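# Load a vise blank and tidy parts and blanks

## Task

Set a single plain gray aluminum blank onto the pair of low loose bars inside the open vise, leaving both bars standing, with the blank's long side pressed against the fixed jaw (the end block that has no hoses) and its short end pressed against the work stop (the short rod between the jaws). Put every finished part flat in the black outfeed tray with its pocket facing up. Every other blank, aluminum or brass, must finish entirely on the infeed plate (the one with short pins), not stacked on another blank and not sitting on a pin. Each blank must end either in the orientation the blanks had on the plate at the start or flipped upside down.

## Robot and tools

Robot: two Franka FR3 arms, left_arm and right_arm, each with a Robotiq 140 gripper and a wrist camera. The left gripper's fingers can fold. A part held near the fingertip quarter of the pads is squeezed normally. Held nearer the palm, narrow parts may slip or not be held, and a grip may release later. Pushing the fingertips down onto a surface folds them easily unless the fingers are fully closed, so a later grip can fail. The right gripper's fingers are rigid.

Frames: the scene frame has its origin at table height midway between the nominal bases, +z up, +x out over the table, left_arm toward +y. Calibrated bases: left_arm (+0.008, +0.343, +0.030) m, right_arm (+0.048, -0.439, +0.030) m, both nearly unrotated with z up. Each arm's end_effector_position (metres) and end_effector_quat_wxyz are in that arm's own base frame. The position is the point between the closed pads; the gripper's fingers point along its +z and open along its y. Reported poses can be a few cm off. Fixed camera cam_high and the table use the scene frame.

Row format (execute_actions and move): one flat list of 20 numbers, each in [-1, 1], always all 20 even if one arm stays still. First left_arm: 7 joint numbers, then gripper position, force_limit, speed; then the same 10 for right_arm. Joint order inside each block: elbow, waist, upper arm roll, shoulder, wrist pitch, forearm roll, wrist roll. Joint numbers are offsets from the arm's Joint targets as they stood when the action (or move) began, not from the previous row; 1.0 equals 1.632 rad for elbow, waist, upper arm roll and shoulder, 3.472 rad for forearm roll, 2.955 rad for wrist pitch, 4.439 rad for wrist roll. Sending the same offset again moves further. Joint ranges (rad): waist and upper arm roll -2.901..2.901, shoulder -1.836..1.836, elbow -3.077..-0.117, forearm roll -2.876..2.876, wrist pitch 0.440..4.622, wrist roll -3.051..3.051. Asking more than 0.018 rad beyond a range end gets the action rejected; staying within 0.05 rad of an end risks a torque fault. Per step the target can lead the measured angle by only 0.322 rad (first four joints), 0.842 (forearm roll), 0.865 (wrist pitch), 1.81 (wrist roll), and targets moving the gripper over 70 mm from where it is are scaled back.

Gripper numbers are absolute commands, not offsets. position: +1 fully open (140 mm), pads touch near -0.8, -1 closes until blocked. force_limit: grip force at slow close from roughly 14 N (-1) to 58 N (+1). speed: about 30 mm/s at -1, 140 at 0, 250 at +1; faster closing grips much harder. Both start at +1. To keep a gripper unchanged, repeat its last three numbers. To grip, send -1 and wait for object_status 2. Status: 0 moving, 1 blocked while opening, 2 blocked while closing (holding), 3 reached target or pads met. position_measured is in counts: 3 open, 75 about 100 mm, 139 about 60 mm, 200 about 20 mm, 230 closed. To tighten, raise force_limit and nudge position (-1 to -0.98); to loosen, open and reclose slowly.

Tools:
- execute_actions(actions, cameras): actions is a list of actions; each action is a table of up to 15 rows, one per 1/30 s step, the last row held to fill 15 steps (0.5 s). An empty list just reports state.
- move(target, speed, blend, blocking, cameras): target is one 20-number row or a list of up to 15 rows, all offsets counted from the same starting Joint targets. speed is the top joint speed in rad/s (0.01 to 5.26, default 0.5), one value or one per target; blend in rad rounds corners. Joints move together, no collision avoidance. Result adds a move: line (done, off_target, moving, held, fault; limits=held if steps were withheld).
- wait(seconds 0..10): lets time pass holding commands.
- stop: brakes a running move.
- zoom_image(camera, region [x0,y0,x1,y1] pixels, max 504x504) on cam_high, cam_left_wrist or cam_right_wrist (each 896x504).
- clear_fault(arm): clears a reported torque or force fault.
- read_manual: licence text only.
- finished_scene(scene): ends the scene, irreversible.

Results: Joint positions, velocities ("within noise" when still), Joint targets (base for the next offsets), Joint torques, external torques, flange force (gripper frame, includes held weight), object_status, Tool commands, camera images and calibration. "joint sent to its limit" means a joint was clipped at its end. "joint command not followed" means the clearance check altered targets.

Avoid: contact torque above limits (35 N m waist/shoulder, 32 upper arm roll, 30 elbow, 12 wrist joints) or any outside force of 40 N, including held weight, which stop the arm until clear_fault. After a force fault with a trapped part, open first. Joint overspeed also faults. Do not drop or release moving parts, slam, push hard, grip hard on parts still resting on something, or swing loads fast. Never let the arms collide or a gripper close on the other arm's fingers. Nothing may fall off the table. Long holds or stretched poses heat motors; MOTOR HOT warns before an over-temperature stop of 30-60 s. Loose objects may occasionally be nudged by outside forces.

Each tool is called after ">>>" in YAML: its name, and indented under it one key for each argument.

## Session

>>> execute_actions:
  actions: []

Scene clock: 0.00 s.
left_arm: end_effector_position=(+0.1773, -0.2225, +0.2984) position_measured=3 object_status=3 end_effector_quat_wxyz=(-0.304, -0.357, +0.865, -0.182) | right_arm: end_effector_position=(+0.4602, +0.5841, +0.3235) position_measured=3 object_status=3 end_effector_quat_wxyz=(-0.361, +0.915, -0.176, -0.039)
Joint names: [elbow, waist, upper arm roll, shoulder, wrist pitch, forearm roll, wrist roll]
Joint positions: left_arm=[-2.711 -0.571 0.324 -0.837 1.675 -0.458 0.514] | right_arm=[-1.901 0.775 0.008 0.132 2.481 0.795 -0.941]
Joint velocities: within noise
Joint torques (N m): no reading
External joint torques (N m): no reading
Flange force (N): no reading
Joint targets: left_arm=[-2.711 -0.571 0.324 -0.837 1.675 -0.458 0.514] | right_arm=[-1.901 0.775 0.008 0.132 2.481 0.795 -0.941]
Tool commands: left_gripper/position=+1.0 left_gripper/force_limit=+1.0 left_gripper/speed=+1.0 right_gripper/position=+1.0 right_gripper/force_limit=+1.0 right_gripper/speed=+1.0

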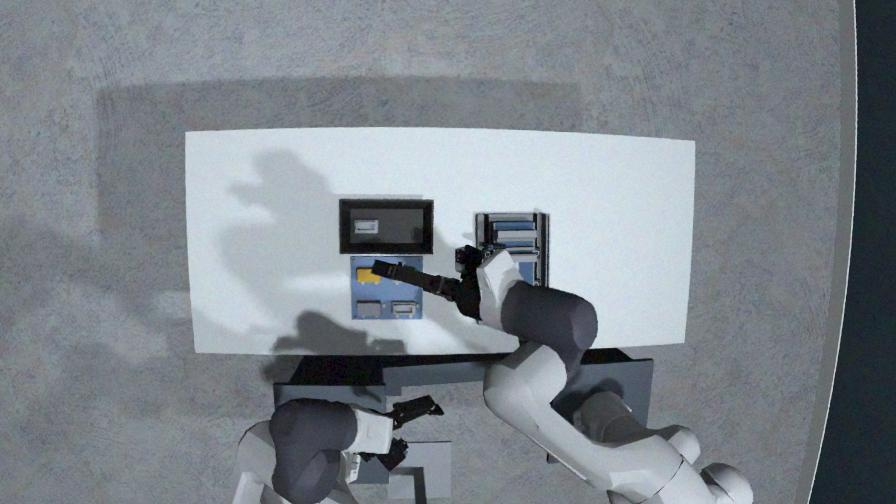

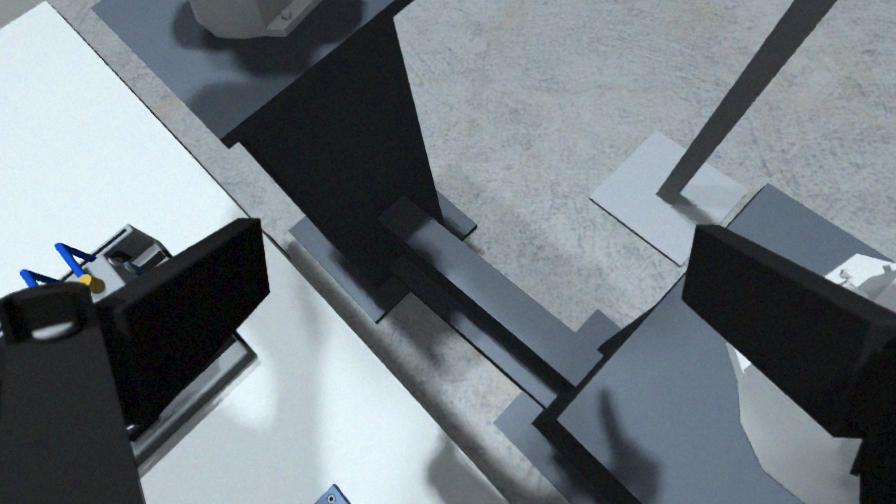

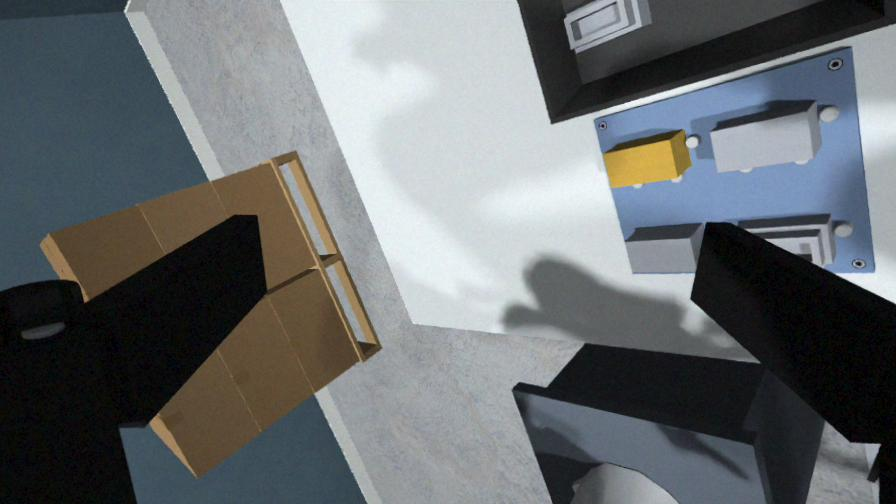

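>>> zoom_image:
  camera: "cam_high"
  region: [320, 180, 570, 340]

>>> zoom_image:
  camera: "cam_right_wrist"
  region: [500, 0, 896, 300]

>>> zoom_image:
  camera: "cam_left_wrist"
  region: [0, 200, 360, 504]

Scaled by 2.016 from the camera's 896x504 image, which has a finer 1280x720 frame.

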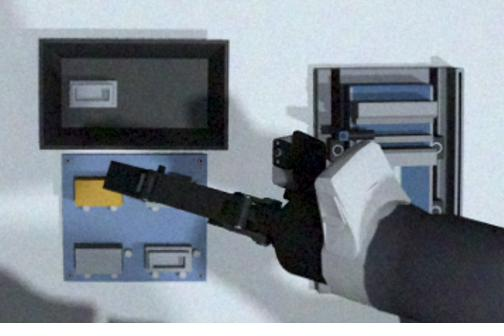

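Scaled by 1.273 from the camera's 896x504 image, which has a finer 1280x720 frame.

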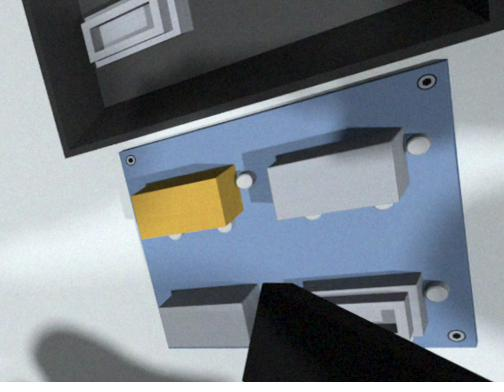

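Scaled by 1.400 from the camera's 896x504 image, which has a finer 1280x720 frame.

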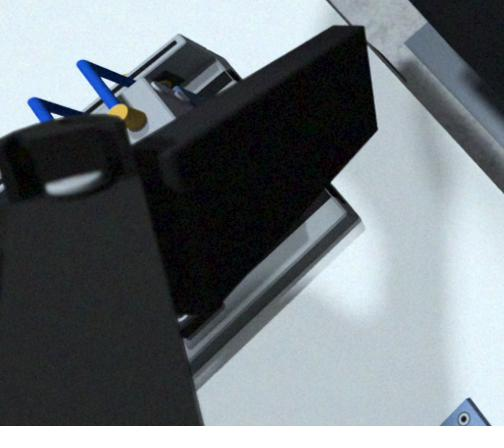

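>>> move:
  target: [0,0,0,0,0,0,0,1,1,1,0.0423,-0.6587,-0.0049,-0.1330,-0.2481,-0.2290,0.3404,1,1,1]
  speed: 1.0

Scene clock: 47.03 s.
left_arm: end_effector_position=(+0.1773, -0.2225, +0.2984) position_measured=3 object_status=3 end_effector_quat_wxyz=(-0.304, -0.357, +0.865, -0.182) | right_arm: end_effector_position=(+0.5132, -0.1591, +0.3505) position_measured=3 object_status=3 end_effector_quat_wxyz=(+0.003, -0.344, +0.939, +0.000)
Joint names: [elbow, waist, upper arm roll, shoulder, wrist pitch, forearm roll, wrist roll]
Joint positions: left_arm=[-2.711 -0.571 0.324 -0.837 1.675 -0.458 0.514] | right_arm=[-1.833 -0.3 -0.002 -0.085 1.752 0.003 0.566]
Joint velocities: left_arm=[within noise] | right_arm=[0 0 0.001 -0.001 -0.001 0 0.007]
Joint torques (N m): left_arm=[23.46 0.6 -3.91 -3.27 1.37 -0.68 -0.04] | right_arm=[26.14 -0.44 0.85 -29.21 2.25 0.38 0.1]
External joint torques (N m): left_arm=[0.24 0.62 1.01 -0.31 0.11 0.16 -0.05] | right_arm=[1.46 -0.31 1.05 0.43 -0.27 -0.35 0.1]
Flange force (N): left_arm=[-1.5 1.8 -1.8] | right_arm=[-4.4 -5.1 -4.6]
Joint targets: left_arm=[-2.711 -0.571 0.324 -0.837 1.675 -0.458 0.514] | right_arm=[-1.832 -0.301 0.000 -0.086 1.748 0.000 0.571]
move: done
camera_calibration:
cam_right_wrist: T_world_to_cam=[[-0.659051, 0.752033, -0.00987835, 0.47082], [0.701834, 0.619673, 0.351331, -0.380674], [0.270334, 0.224612, -0.936199, 0.360652], [0, 0, 0, 1]] pos_world=[0.479968, -0.199186, 0.476036]

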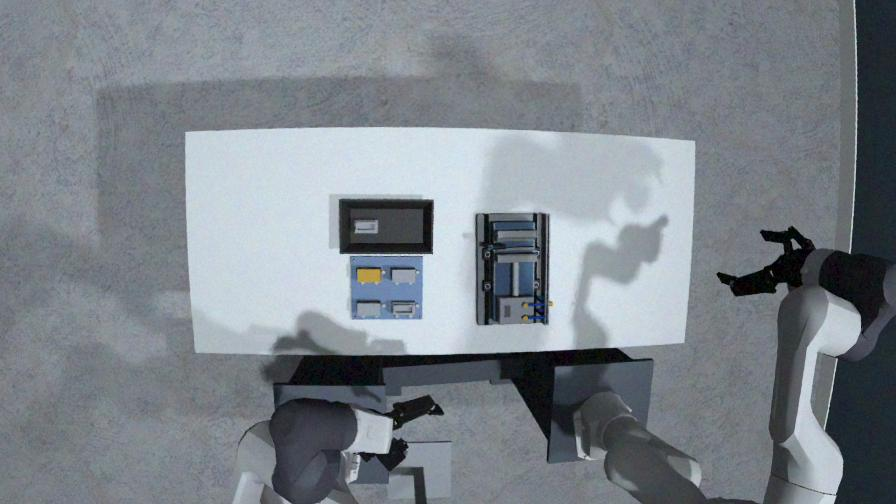

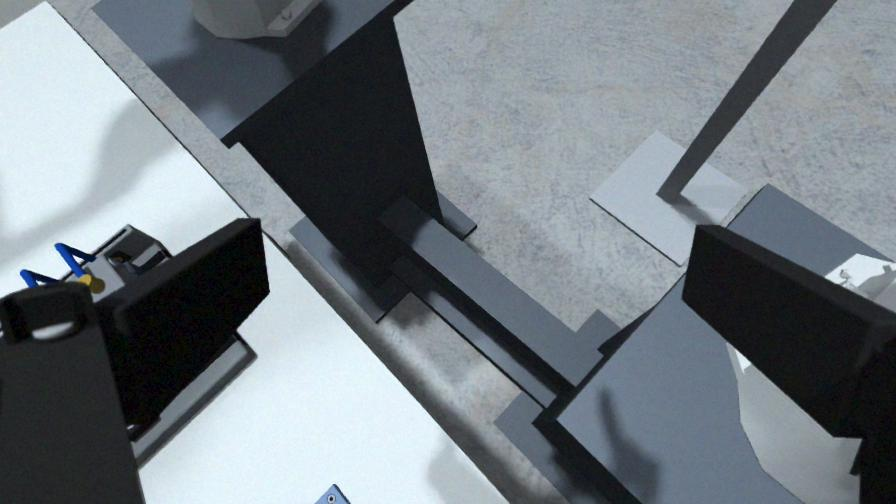

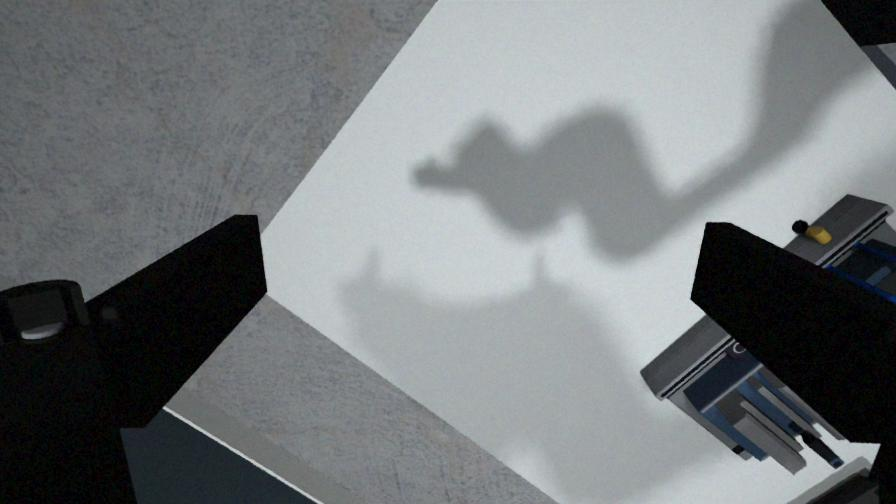

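>>> zoom_image:
  camera: "cam_high"
  region: [460, 200, 570, 335]

>>> zoom_image:
  camera: "cam_high"
  region: [330, 190, 440, 330]

>>> move:
  target: [0.4185,0.1320,-0.1985,0.3485,0.0286,0.1319,-0.1995,1,1,1,0,0.5362,0,0,0,0,0,1,1,1]
  speed: 1.0

Scaled by 3.733 from the camera's 896x504 image, which has a finer 1280x720 frame.

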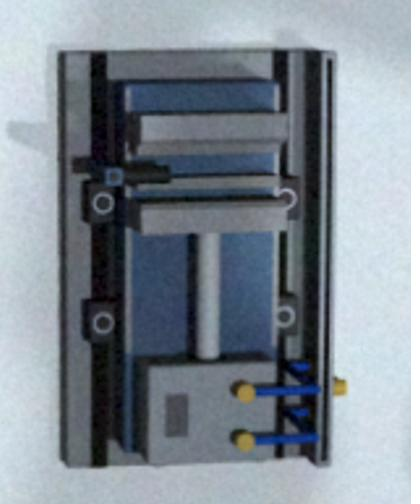

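Scaled by 3.600 from the camera's 896x504 image, which has a finer 1280x720 frame.

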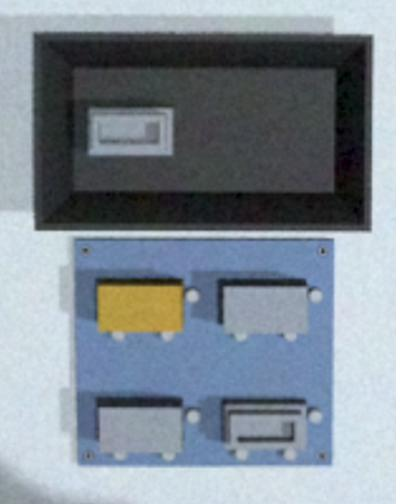

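Scene clock: 52.17 s.
left_arm: end_effector_position=(+0.4451, -0.1666, +0.3501) position_measured=3 object_status=3 end_effector_quat_wxyz=(+0.002, +0.711, -0.703, +0.000) | right_arm: end_effector_position=(+0.4505, +0.2927, +0.3505) position_measured=3 object_status=3 end_effector_quat_wxyz=(-0.002, +0.710, -0.704, +0.000)
Joint names: [elbow, waist, upper arm roll, shoulder, wrist pitch, forearm roll, wrist roll]
Joint positions: left_arm=[-2.029 -0.357 0.001 -0.27 1.757 -0.004 -0.366] | right_arm=[-1.833 0.574 0.001 -0.085 1.752 0.002 0.568]
Joint velocities: left_arm=[0 0 0 0.001 0.001 0 -0.008] | right_arm=[within noise]
Joint torques (N m): left_arm=[25.12 0.88 0.2 -22.65 2.9 1.14 -0.05] | right_arm=[26.27 -0.37 0.31 -29.29 2.29 0.72 0.13]
External joint torques (N m): left_arm=[0.52 1.01 0.6 0.3 0.32 0.42 -0.06] | right_arm=[1.56 -0.35 0.41 0.47 -0.22 -0.01 0.13]
Flange force (N): left_arm=[-0.5 -2.9 -0.6] | right_arm=[-4.1 -5.8 -4.8]
Joint targets: left_arm=[-2.028 -0.355 0.000 -0.269 1.759 0.000 -0.371] | right_arm=[-1.832 0.575 0.000 -0.086 1.748 0.000 0.571]
move: done
camera_calibration:
cam_left_wrist: T_world_to_cam=[[-0.999937, -0.0104437, 0.00416114, 0.448835], [-0.00844289, 0.942021, 0.335446, 0.0513384], [-0.00742318, 0.33539, -0.94205, 0.531845], [0, 0, 0, 1]] pos_world=[0.453188, -0.22205, 0.481936]
cam_right_wrist: T_world_to_cam=[[-0.99964, -0.0247287, -0.0103905, 0.470659], [-0.0268012, 0.936439, 0.349806, -0.380538], [0.00107984, 0.349959, -0.936764, 0.360952], [0, 0, 0, 1]] pos_world=[0.459901, 0.241671, 0.476132]

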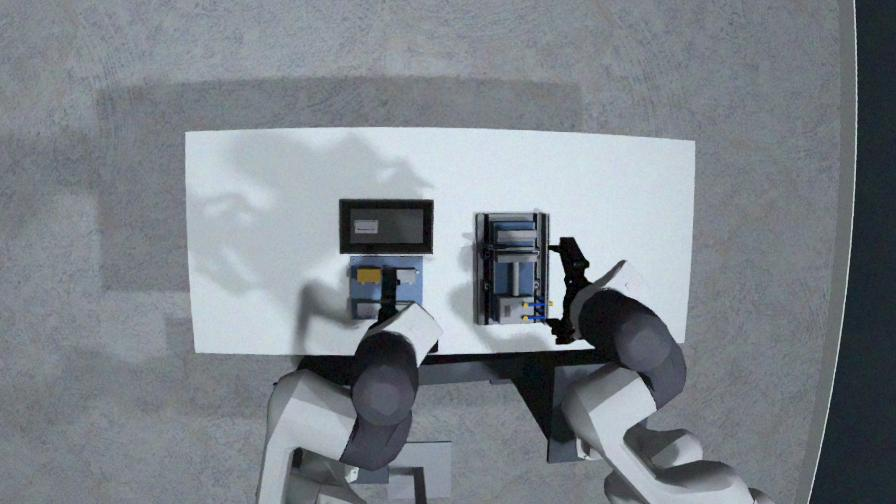

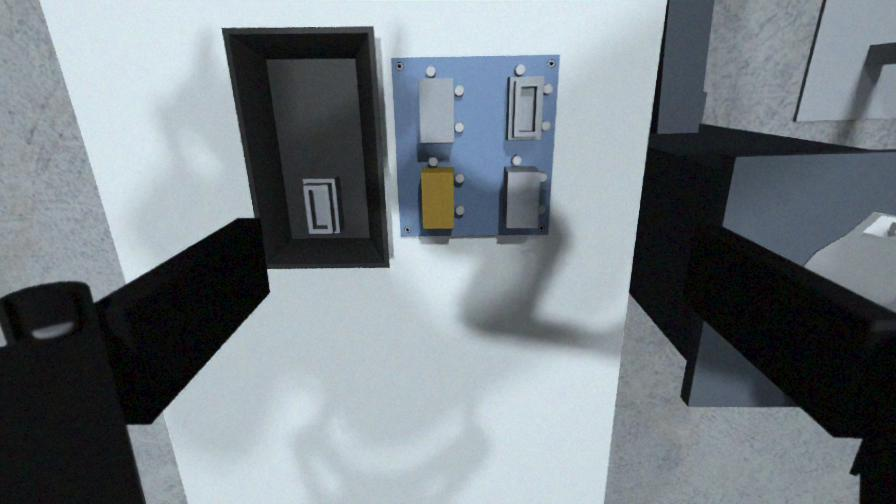

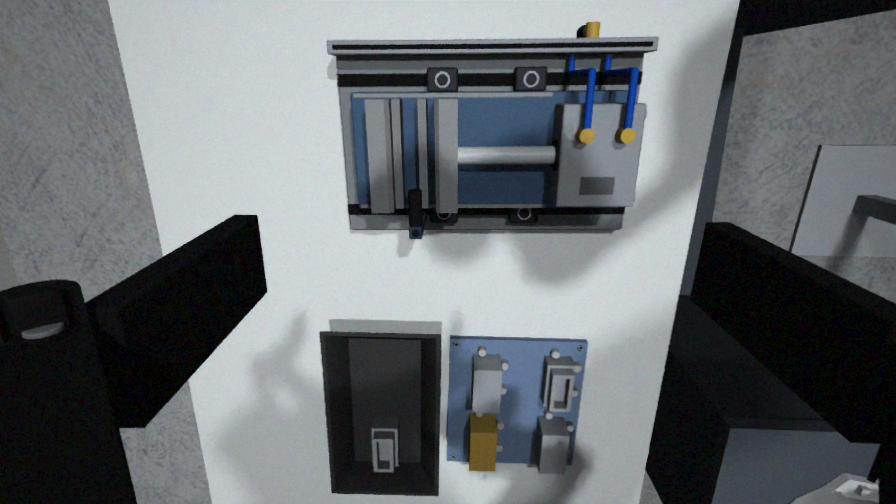

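>>> zoom_image:
  camera: "cam_right_wrist"
  region: [320, 20, 670, 250]

>>> zoom_image:
  camera: "cam_left_wrist"
  region: [380, 40, 580, 250]

>>> zoom_image:
  camera: "cam_right_wrist"
  region: [350, 80, 480, 250]

Scaled by 1.440 from the camera's 896x504 image, which has a finer 1280x720 frame.

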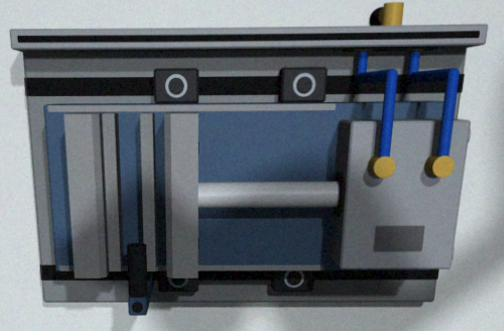

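Scaled by 2.400 from the camera's 896x504 image, which has a finer 1280x720 frame.

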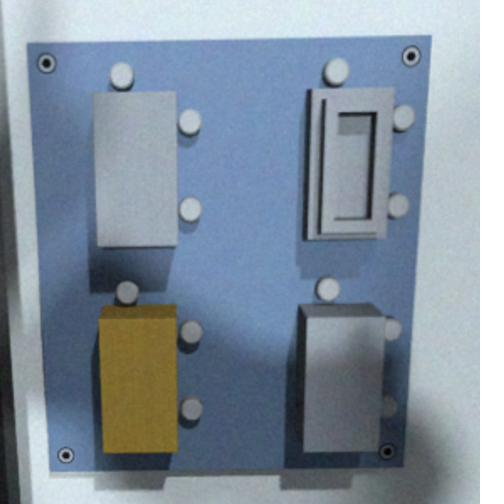

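Scaled by 2.965 from the camera's 896x504 image, which has a finer 1280x720 frame.

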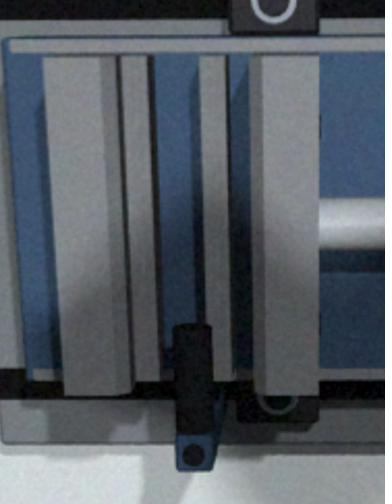

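>>> zoom_image:
  camera: "cam_left_wrist"
  region: [215, 15, 400, 280]

>>> zoom_image:
  camera: "cam_right_wrist"
  region: [300, 310, 600, 504]

Scaled by 1.902 from the camera's 896x504 image, which has a finer 1280x720 frame.

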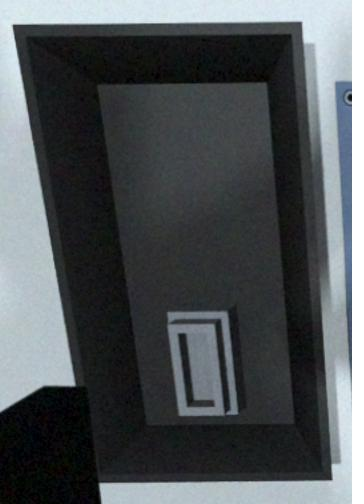

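Scaled by 1.680 from the camera's 896x504 image, which has a finer 1280x720 frame.

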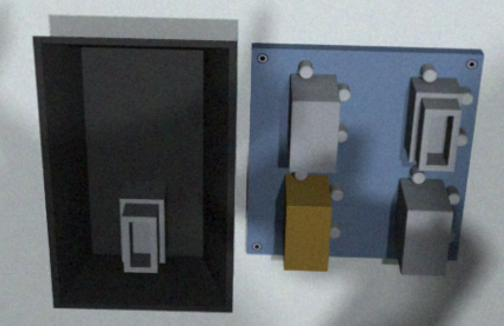

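>>> move:
  target: [-0.3335,-0.0871,0,-0.0080,0.1798,0,-0.0320,-0.05,0,0,-0.1169,-0.0490,0,0.1007,0.1195,0,-0.0185,1,1,1]
  speed: 1.0

Scene clock: 128.87 s.
left_arm: end_effector_position=(+0.3709, -0.2015, +0.1494) position_measured=135 object_status=3 end_effector_quat_wxyz=(+0.002, +0.712, -0.702, -0.001) | right_arm: end_effector_position=(+0.4982, +0.2701, +0.1990) position_measured=3 object_status=3 end_effector_quat_wxyz=(+0.002, +0.708, -0.706, -0.001)
Joint names: [elbow, waist, upper arm roll, shoulder, wrist pitch, forearm roll, wrist roll]
Joint positions: left_arm=[-2.571 -0.496 0 -0.28 2.288 -0.004 -0.508] | right_arm=[-2.022 0.496 0 0.08 2.097 0.002 0.493]
Joint velocities: left_arm=[0 0 0 0 0.001 -0.001 -0.004] | right_arm=[-0.001 -0.001 0 0.001 0.002 0 -0.004]
Joint torques (N m): left_arm=[22.26 0.04 0.52 -21.02 2.96 0.84 -0.3] | right_arm=[25.49 -0.72 0.79 -34.79 2.66 0.64 -0.18]
External joint torques (N m): left_arm=[-0.26 0.18 0.93 -0.45 0.36 0.26 -0.31] | right_arm=[1.41 -0.64 0.8 0.14 0.15 0 -0.18]
Flange force (N): left_arm=[-1.9 1.4 0.6] | right_arm=[-2.4 -5.0 -1.6]
Joint targets: left_arm=[-2.572 -0.497 0.000 -0.282 2.291 0.000 -0.513] | right_arm=[-2.022 0.495 0.000 0.079 2.101 0.000 0.488]
move: done
camera_calibration:
cam_left_wrist: T_world_to_cam=[[-0.999895, -0.0136014, 0.0049254, 0.37437], [-0.0111379, 0.941136, 0.337844, 0.151352], [-0.00923064, 0.337754, -0.941189, 0.354985], [0, 0, 0, 1]] pos_world=[0.379294, -0.257249, 0.281131]
cam_right_wrist: T_world_to_cam=[[-0.999796, -0.0200677, -0.0020944, 0.513441], [-0.0195558, 0.938246, 0.345417, -0.308328], [-0.00496664, 0.345387, -0.938447, 0.231491], [0, 0, 0, 1]] pos_world=[0.508457, 0.219637, 0.324819]

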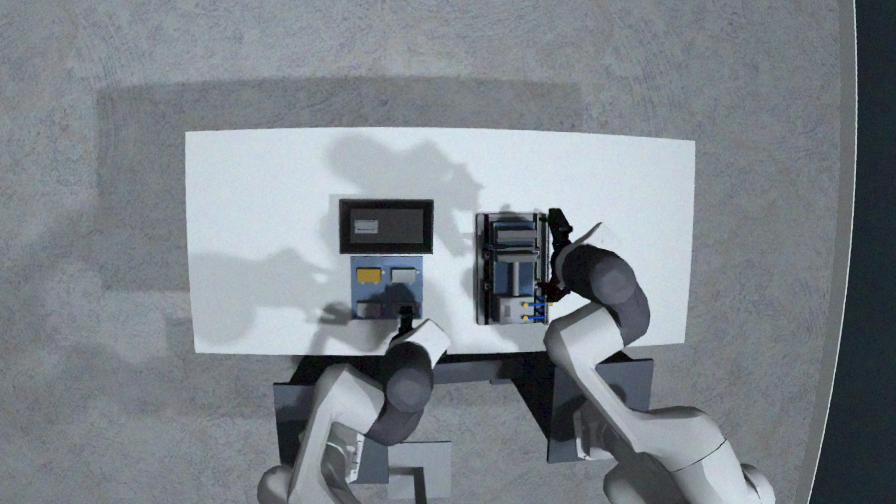

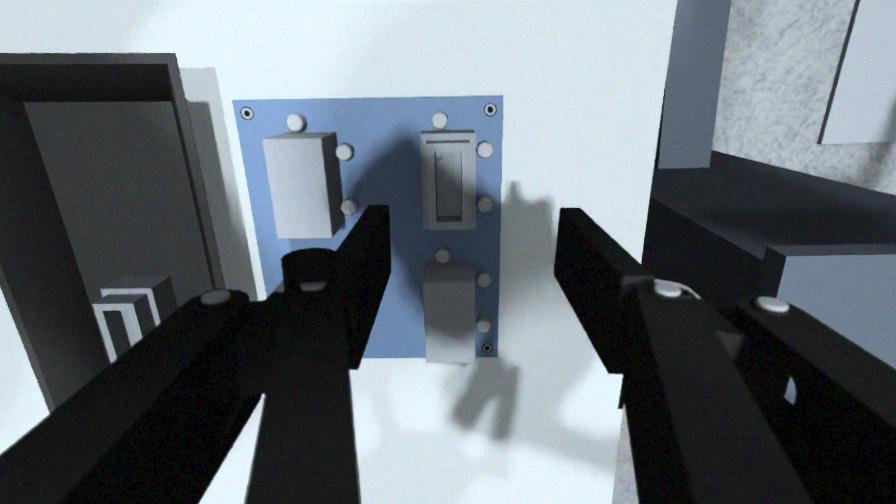

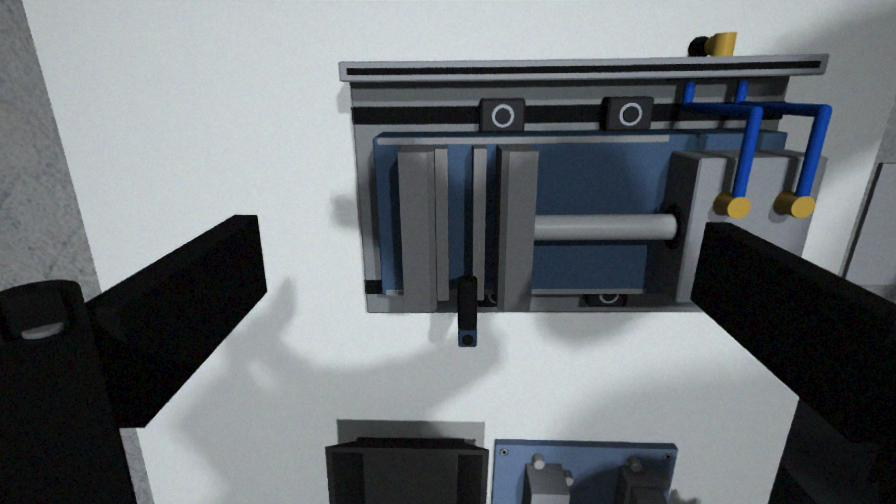

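>>> zoom_image:
  camera: "cam_right_wrist"
  region: [340, 120, 580, 360]

>>> zoom_image:
  camera: "cam_left_wrist"
  region: [225, 85, 525, 375]

Scaled by 2.100 from the camera's 896x504 image, which has a finer 1280x720 frame.

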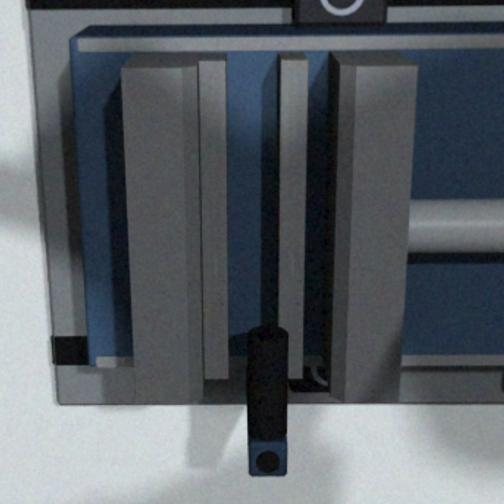

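Scaled by 1.680 from the camera's 896x504 image, which has a finer 1280x720 frame.

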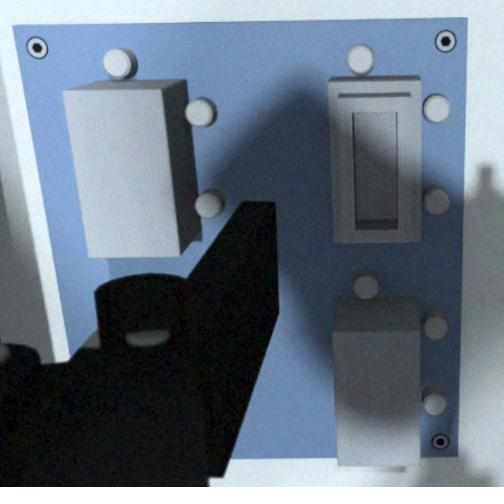

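>>> zoom_image:
  camera: "cam_left_wrist"
  region: [410, 105, 510, 245]

>>> zoom_image:
  camera: "cam_left_wrist"
  region: [60, 240, 200, 380]

Scaled by 3.600 from the camera's 896x504 image, which has a finer 1280x720 frame.

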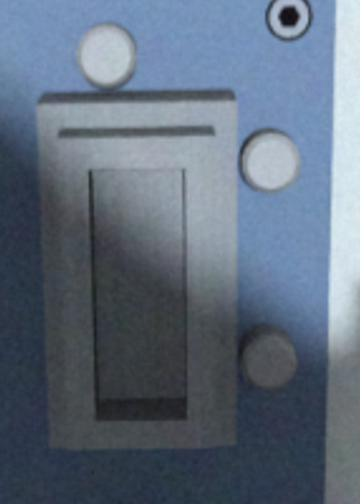

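Scaled by 3.600 from the camera's 896x504 image, which has a finer 1280x720 frame.

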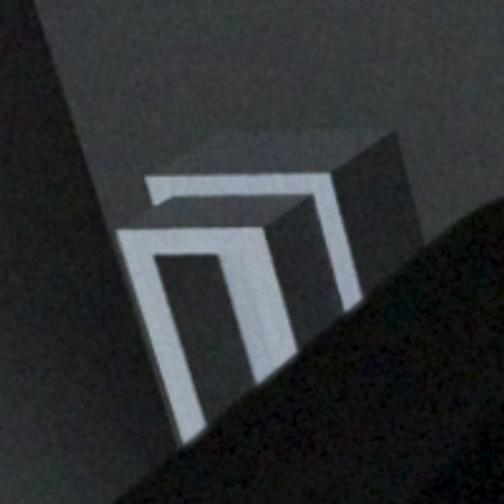

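>>> move:
  target: [-0.0259,0.0044,0,0.1110,0.0752,0,0.0016,-0.05,0,0,0,0,0,0,0,0,0,1,1,1]
  speed: 0.5
  cameras: ["cam_left_wrist"]

>>> zoom_image:
  camera: "cam_left_wrist"
  region: [340, 130, 620, 330]

Scene clock: 169.77 s.
left_arm: end_effector_position=(+0.3786, -0.2034, +0.0750) position_measured=135 object_status=3 end_effector_quat_wxyz=(+0.001, +0.714, -0.700, -0.001) | right_arm: end_effector_position=(+0.4984, +0.2702, +0.1991) position_measured=3 object_status=3 end_effector_quat_wxyz=(+0.002, +0.708, -0.706, -0.001)
Joint names: [elbow, waist, upper arm roll, shoulder, wrist pitch, forearm roll, wrist roll]
Joint positions: left_arm=[-2.614 -0.492 0 -0.102 2.51 -0.004 -0.51] | right_arm=[-2.022 0.496 0 0.08 2.097 0.002 0.491]
Joint velocities: left_arm=[0.002 0 0.001 -0.001 0.005 0 0.001] | right_arm=[within noise]
Joint torques (N m): left_arm=[19.96 0.9 0.59 -23.88 2.86 0.72 0.09] | right_arm=[25.43 -0.66 0.87 -34.74 2.65 0.65 -0.2]
External joint torques (N m): left_arm=[0.07 0.9 0.68 0.32 0.27 0.27 0.09] | right_arm=[1.32 -0.57 0.89 0.16 0.14 0.01 -0.21]
Flange force (N): left_arm=[-1.4 -1.9 1.5] | right_arm=[-2.3 -4.8 -1.5]
Joint targets: left_arm=[-2.614 -0.490 0.000 -0.100 2.513 0.000 -0.506] | right_arm=[-2.022 0.495 0.000 0.079 2.101 0.000 0.488]
move: done
camera_calibration:
cam_left_wrist: T_world_to_cam=[[-0.999797, -0.0196664, 0.00435389, 0.381134], [-0.0170359, 0.940934, 0.338161, 0.180539], [-0.0107471, 0.338018, -0.941078, 0.28631], [0, 0, 0, 1]] pos_world=[0.387209, -0.259158, 0.206729]
Images, in order (width x height): cam_left_wrist 896x504.

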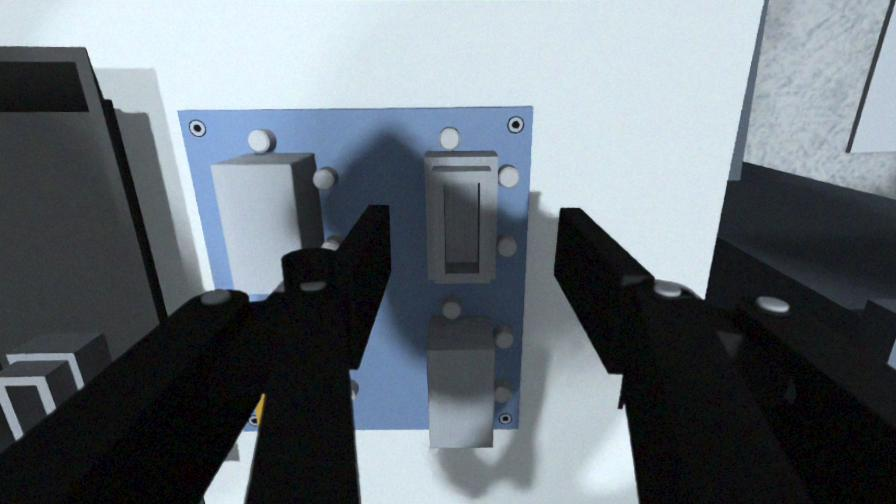

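Scaled by 1.800 from the camera's 896x504 image, which has a finer 1280x720 frame.

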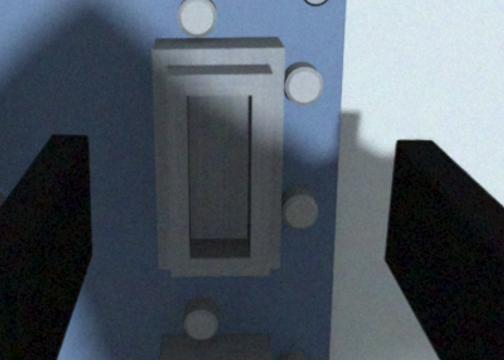

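>>> move:
  target:
    - [-0.0069,0.0062,0,0.0706,0.0432,0,0.0023,-0.05,0,0,0,0,0,0,0,0,0,1,1,1]
    - [-0.0069,0.0062,0,0.0706,0.0432,0,0.0023,-1,-1,-1,0,0,0,0,0,0,0,1,1,1]
  speed: 0.3
  cameras: ["cam_left_wrist"]

>>> zoom_image:
  camera: "cam_left_wrist"
  region: [340, 130, 620, 330]

Scene clock: 191.30 s.
left_arm: end_effector_position=(+0.3827, -0.2004, +0.0327) position_measured=192 object_status=0 end_effector_quat_wxyz=(+0.001, +0.714, -0.700, +0.000) | right_arm: end_effector_position=(+0.4984, +0.2702, +0.1992) position_measured=3 object_status=3 end_effector_quat_wxyz=(+0.002, +0.709, -0.706, -0.001)
Joint names: [elbow, waist, upper arm roll, shoulder, wrist pitch, forearm roll, wrist roll]
Joint positions: left_arm=[-2.625 -0.482 0 0.013 2.638 -0.003 -0.499] | right_arm=[-2.022 0.496 0 0.08 2.097 0.002 0.491]
Joint velocities: within noise
Joint torques (N m): left_arm=[17.34 0.82 0.65 -24.68 2.91 0.63 0.14] | right_arm=[25.49 -0.71 0.83 -34.62 2.64 0.65 -0.19]
External joint torques (N m): left_arm=[-0.66 0.91 0.73 1.65 0.32 0.26 0.14] | right_arm=[1.5 -0.66 0.81 0.15 0.14 0.01 -0.19]
Flange force (N): left_arm=[-1.2 -2.5 5.6] | right_arm=[-2.5 -5.4 -1.7]
Joint targets: left_arm=[-2.626 -0.480 0.000 0.015 2.641 0.000 -0.496] | right_arm=[-2.022 0.495 0.000 0.079 2.101 0.000 0.488]
move: done
camera_calibration:
cam_left_wrist: T_world_to_cam=[[-0.999803, -0.0197419, 0.00190428, 0.38557], [-0.0179434, 0.941252, 0.337229, 0.192583], [-0.00844994, 0.337129, -0.941421, 0.244425], [0, 0, 0, 1]] pos_world=[0.391015, -0.25606, 0.164428]
Images, in order (width x height): cam_left_wrist 896x504.

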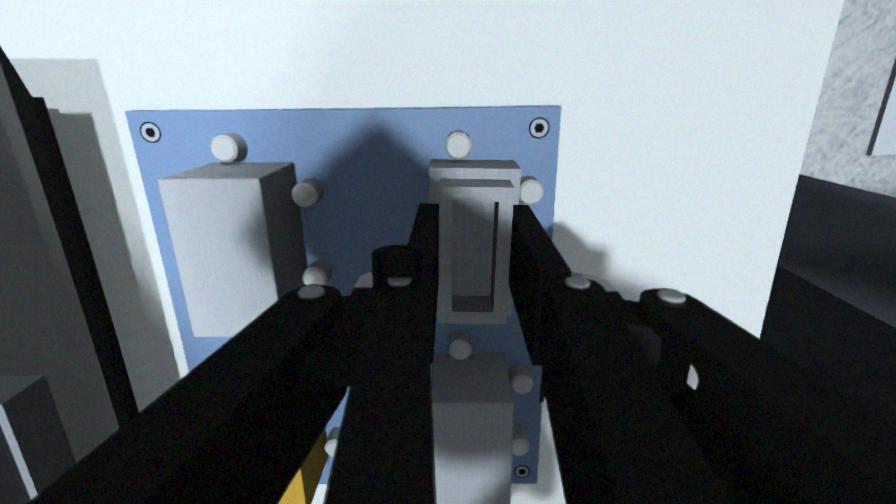

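Scaled by 1.800 from the camera's 896x504 image, which has a finer 1280x720 frame.

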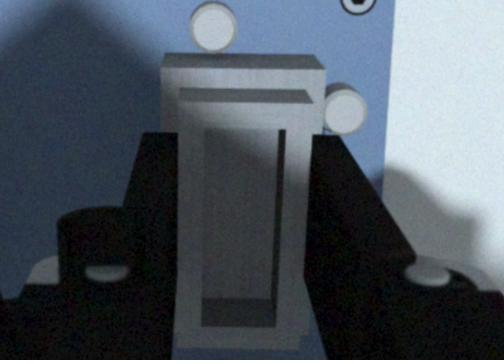

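>>> wait:
  seconds: 0.3
  cameras: []

Scene clock: 193.80 s.
left_arm: end_effector_position=(+0.3827, -0.2004, +0.0327) position_measured=192 object_status=2 end_effector_quat_wxyz=(+0.001, +0.714, -0.700, +0.000) | right_arm: end_effector_position=(+0.4984, +0.2702, +0.1992) position_measured=3 object_status=3 end_effector_quat_wxyz=(+0.002, +0.709, -0.706, -0.001)
Joint names: [elbow, waist, upper arm roll, shoulder, wrist pitch, forearm roll, wrist roll]
Joint positions: left_arm=[-2.625 -0.482 0 0.013 2.638 -0.003 -0.499] | right_arm=[-2.022 0.496 0 0.08 2.097 0.002 0.491]
Joint velocities: within noise
Joint torques (N m): left_arm=[17.53 0.82 0.77 -24.88 2.93 0.63 0.12] | right_arm=[25.44 -0.68 0.76 -34.69 2.63 0.65 -0.2]
External joint torques (N m): left_arm=[-0.47 0.92 0.86 1.45 0.34 0.26 0.12] | right_arm=[1.32 -0.63 0.73 0.25 0.12 0.01 -0.2]
Flange force (N): left_arm=[-1.2 -2.6 5.1] | right_arm=[-2.3 -5.1 -1.4]
Joint targets: left_arm=[-2.626 -0.480 0.000 0.015 2.641 0.000 -0.496] | right_arm=[-2.022 0.495 0.000 0.079 2.101 0.000 0.488]
Tool commands: left_gripper/position=-1.0 left_gripper/force_limit=-1.0 left_gripper/speed=-1.0 right_gripper/position=+1.0 right_gripper/force_limit=+1.0 right_gripper/speed=+1.0
wait: 0.30 s; at rest from the start
No camera images: "cameras" was empty.

>>> move:
  target:
    - [0.0036,0,0,-0.0330,-0.0202,0,0,-1,-1,-1,0,0,0,0,0,0,0,1,1,1]
    - [0.0384,0,0,-0.1440,-0.1007,0,0,-1,-1,-1,0,0,0,0,0,0,0,1,1,1]
    - [0.4708,0.1063,0,0.1929,-0.1535,0,0.0391,-1,-1,-1,0,0,0,0,0,0,0,1,1,1]
  speed: [0.3,0.6,0.8]
  blend: [0.02,0.08,0]
  cameras: ["cam_left_wrist"]

>>> zoom_image:
  camera: "cam_left_wrist"
  region: [230, 30, 690, 430]

Scene clock: 220.47 s.
left_arm: end_effector_position=(+0.5993, -0.1906, +0.1313) position_measured=192 object_status=2 end_effector_quat_wxyz=(+0.001, +0.715, -0.699, +0.000) | right_arm: end_effector_position=(+0.4985, +0.2702, +0.1992) position_measured=3 object_status=3 end_effector_quat_wxyz=(+0.002, +0.709, -0.706, -0.001)
Joint names: [elbow, waist, upper arm roll, shoulder, wrist pitch, forearm roll, wrist roll]
Joint positions: left_arm=[-1.86 -0.307 0 0.33 2.189 -0.003 -0.328] | right_arm=[-2.022 0.496 0 0.08 2.097 0.002 0.491]
Joint velocities: left_arm=[0 -0.001 -0.001 0.001 -0.002 0 0.006] | right_arm=[within noise]
Joint torques (N m): left_arm=[24.49 0.4 0.87 -42.3 2.64 0.86 -0.01] | right_arm=[25.45 -0.71 0.69 -34.67 2.61 0.66 -0.22]
External joint torques (N m): left_arm=[1.16 0.69 0.82 -0.41 0.06 0.25 -0.01] | right_arm=[1.48 -0.54 0.78 0.03 0.12 0.02 -0.22]
Flange force (N): left_arm=[0.1 -3.9 -1.5] | right_arm=[-2.4 -5.0 -1.8]
Joint targets: left_arm=[-1.857 -0.307 0.000 0.330 2.187 0.000 -0.322] | right_arm=[-2.022 0.495 0.000 0.079 2.101 0.000 0.488]
move: done
camera_calibration:
cam_left_wrist: T_world_to_cam=[[-0.999757, -0.0219331, 0.00241948, 0.601636], [-0.0198417, 0.941527, 0.336353, 0.155327], [-0.00965527, 0.336223, -0.941733, 0.336434], [0, 0, 0, 1]] pos_world=[0.607819, -0.246166, 0.263131]
Images, in order (width x height): cam_left_wrist 896x504.

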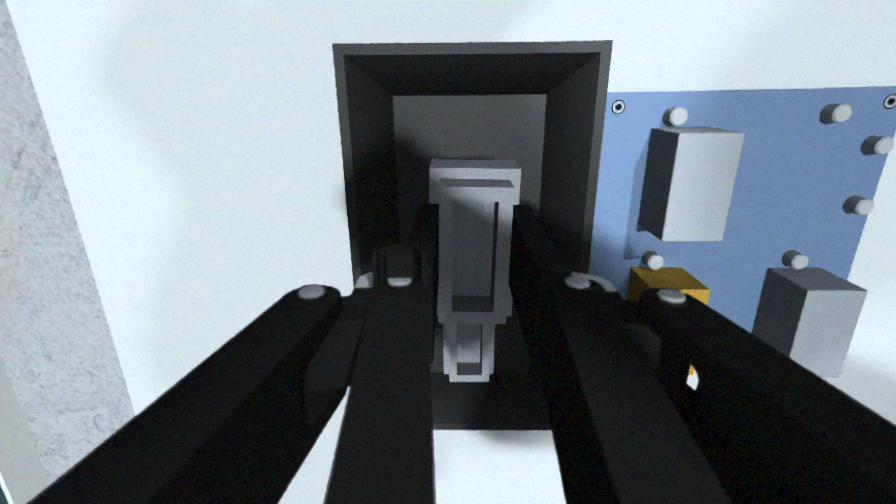

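Scaled by 1.096 from the camera's 896x504 image, which has a finer 1280x720 frame.

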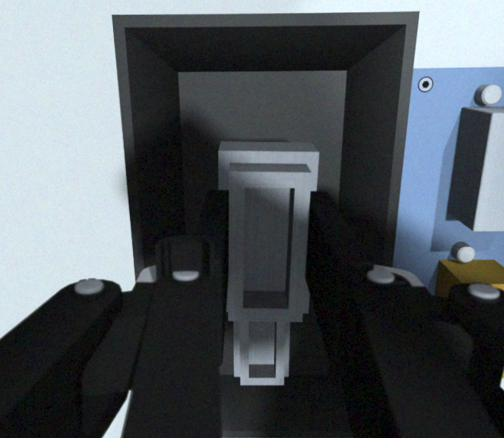

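>>> move:
  target: [-0.0351,0,0,0.0852,0.0664,0,0,-1,-1,-1,0,0,0,0,0,0,0,1,1,1]
  speed: 0.3
  cameras: ["cam_left_wrist"]

Scene clock: 235.53 s.
left_arm: end_effector_position=(+0.5979, -0.1900, +0.0369) position_measured=192 object_status=2 end_effector_quat_wxyz=(+0.002, +0.715, -0.700, -0.001) | right_arm: end_effector_position=(+0.4985, +0.2702, +0.1992) position_measured=3 object_status=3 end_effector_quat_wxyz=(+0.002, +0.709, -0.706, -0.001)
Joint names: [elbow, waist, upper arm roll, shoulder, wrist pitch, forearm roll, wrist roll]
Joint positions: left_arm=[-1.914 -0.307 0 0.469 2.379 -0.003 -0.326] | right_arm=[-2.022 0.496 0 0.08 2.098 0.002 0.491]
Joint velocities: left_arm=[-0.002 0 0 0 0.003 0.001 0.001] | right_arm=[within noise]
Joint torques (N m): left_arm=[21.86 0.42 0.91 -44.4 3.12 0.74 0.15] | right_arm=[25.43 -0.66 0.77 -34.64 2.63 0.65 -0.23]
External joint torques (N m): left_arm=[0.3 0.6 0.64 -0.2 0.54 0.22 0.15] | right_arm=[1.46 -0.6 0.77 0.1 0.13 0.01 -0.23]
Flange force (N): left_arm=[-1.2 -0.2 0.6] | right_arm=[-2.3 -5.2 -1.7]
Joint targets: left_arm=[-1.914 -0.307 0.000 0.469 2.383 0.000 -0.322] | right_arm=[-2.022 0.495 0.000 0.079 2.101 0.000 0.488]
move: done
camera_calibration:
cam_left_wrist: T_world_to_cam=[[-0.999782, -0.0202771, 0.0048891, 0.600771], [-0.0174354, 0.941093, 0.337698, 0.184787], [-0.0114486, 0.337539, -0.941242, 0.248683], [0, 0, 0, 1]] pos_world=[0.60671, -0.24566, 0.168731]
Images, in order (width x height): cam_left_wrist 896x504.

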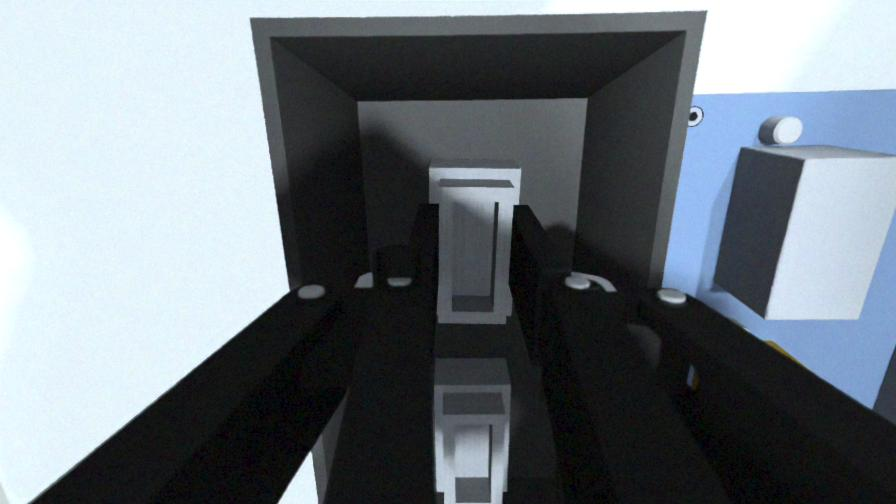

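>>> move:
  target: [-0.0003,0,0,0.0033,0.0019,0,0,-1,-1,-1,0,0,0,0,0,0,0,1,1,1]
  speed: 0.1
  cameras: []

>>> move:
  target: [-0.0002,0,0,0.0022,0.0013,0,0,-1,-1,-1,0,0,0,0,0,0,0,1,1,1]
  speed: 0.1
  cameras: []

Scene clock: 239.20 s.
left_arm: end_effector_position=(+0.5986, -0.1902, +0.0362) position_measured=192 object_status=2 end_effector_quat_wxyz=(+0.001, +0.714, -0.700, +0.000) | right_arm: end_effector_position=(+0.4985, +0.2702, +0.1992) position_measured=3 object_status=3 end_effector_quat_wxyz=(+0.002, +0.709, -0.706, -0.001)
Joint names: [elbow, waist, upper arm roll, shoulder, wrist pitch, forearm roll, wrist roll]
Joint positions: left_arm=[-1.914 -0.307 0 0.47 2.384 -0.003 -0.326] | right_arm=[-2.022 0.496 0 0.08 2.098 0.002 0.491]
Joint velocities: within noise
Joint torques (N m): left_arm=[21.21 0.28 0.77 -42.12 3.31 0.73 0.11] | right_arm=[25.39 -0.7 0.89 -34.66 2.62 0.65 -0.19]
External joint torques (N m): left_arm=[-0.26 0.48 0.53 1.96 0.73 0.21 0.11] | right_arm=[1.35 -0.75 0.78 0.17 0.12 0.01 -0.19]
Flange force (N): left_arm=[0.0 -2.8 4.9] | right_arm=[-2.2 -5.0 -1.5]
Joint targets: left_arm=[-1.915 -0.307 0.000 0.474 2.389 0.000 -0.322] | right_arm=[-2.022 0.495 0.000 0.079 2.101 0.000 0.488]
move: done
No camera images: "cameras" was empty.

Scene clock: 239.90 s.
left_arm: end_effector_position=(+0.5991, -0.1904, +0.0361) position_measured=192 object_status=2 end_effector_quat_wxyz=(+0.001, +0.714, -0.700, +0.001) | right_arm: end_effector_position=(+0.4985, +0.2702, +0.1992) position_measured=3 object_status=3 end_effector_quat_wxyz=(+0.002, +0.709, -0.706, -0.001)
Joint names: [elbow, waist, upper arm roll, shoulder, wrist pitch, forearm roll, wrist roll]
Joint positions: left_arm=[-1.914 -0.307 0 0.471 2.386 -0.003 -0.326] | right_arm=[-2.022 0.496 0 0.08 2.098 0.002 0.491]
Joint velocities: within noise
Joint torques (N m): left_arm=[20.44 0.29 0.86 -40.03 3.59 0.73 0.14] | right_arm=[25.52 -0.68 0.77 -34.58 2.63 0.68 -0.19]
External joint torques (N m): left_arm=[-1.15 0.33 0.48 4.34 0.99 0.22 0.14] | right_arm=[1.56 -0.67 0.72 0.07 0.13 0.04 -0.19]
Flange force (N): left_arm=[0.7 -4.5 9.7] | right_arm=[-2.5 -5.4 -1.9]
Joint targets: left_arm=[-1.915 -0.307 0.000 0.478 2.393 0.000 -0.322] | right_arm=[-2.022 0.495 0.000 0.079 2.101 0.000 0.488]
move: done
No camera images: "cameras" was empty.

>>> move:
  target:
    - [0.0003,0,0,-0.0044,-0.0026,0,0,-1,-1,-1,0,0,0,0,0,0,0,1,1,1]
    - [0.0003,0,0,-0.0044,-0.0026,0,0,-0.2,-1,-1,0,0,0,0,0,0,0,1,1,1]
    - [0.0353,0,0,-0.0907,-0.0697,0,0,-0.2,-1,-1,0,0,0,0,0,0,0,1,1,1]
  speed: [0.2,0.3,0.6]
  cameras: ["cam_left_wrist"]

Scene clock: 248.90 s.
left_arm: end_effector_position=(+0.6012, -0.1912, +0.1335) position_measured=154 object_status=3 end_effector_quat_wxyz=(+0.000, +0.714, -0.700, +0.003) | right_arm: end_effector_position=(+0.4985, +0.2702, +0.1992) position_measured=3 object_status=3 end_effector_quat_wxyz=(+0.002, +0.709, -0.706, -0.001)
Joint names: [elbow, waist, upper arm roll, shoulder, wrist pitch, forearm roll, wrist roll]
Joint positions: left_arm=[-1.857 -0.307 0 0.328 2.19 -0.003 -0.325] | right_arm=[-2.022 0.496 0 0.08 2.098 0.002 0.491]
Joint velocities: left_arm=[0 0 0 0 -0.003 -0.001 0] | right_arm=[within noise]
Joint torques (N m): left_arm=[23.27 0.38 0.82 -41.5 2.51 0.82 0.16] | right_arm=[25.49 -0.68 0.84 -34.7 2.63 0.65 -0.23]
External joint torques (N m): left_arm=[-0.19 0.39 0.53 0.61 -0.09 0.2 0.16] | right_arm=[1.33 -0.57 0.88 0.33 0.11 0.01 -0.23]
Flange force (N): left_arm=[-0.5 -1.3 0.7] | right_arm=[-2.5 -5.3 -1.4]
Joint targets: left_arm=[-1.858 -0.307 0.000 0.330 2.187 0.000 -0.322] | right_arm=[-2.022 0.495 0.000 0.079 2.101 0.000 0.488]
move: done
camera_calibration:
cam_left_wrist: T_world_to_cam=[[-0.999802, -0.019724, -0.00260105, 0.604633], [-0.0194562, 0.94207, 0.334853, 0.155251], [-0.00415427, 0.334837, -0.942267, 0.335191], [0, 0, 0, 1]] pos_world=[0.608926, -0.246566, 0.265426]
Images, in order (width x height): cam_left_wrist 896x504.

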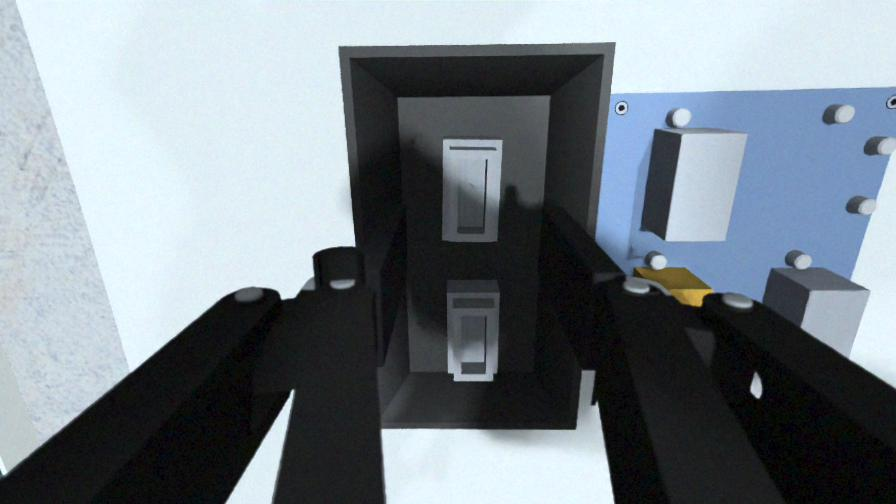

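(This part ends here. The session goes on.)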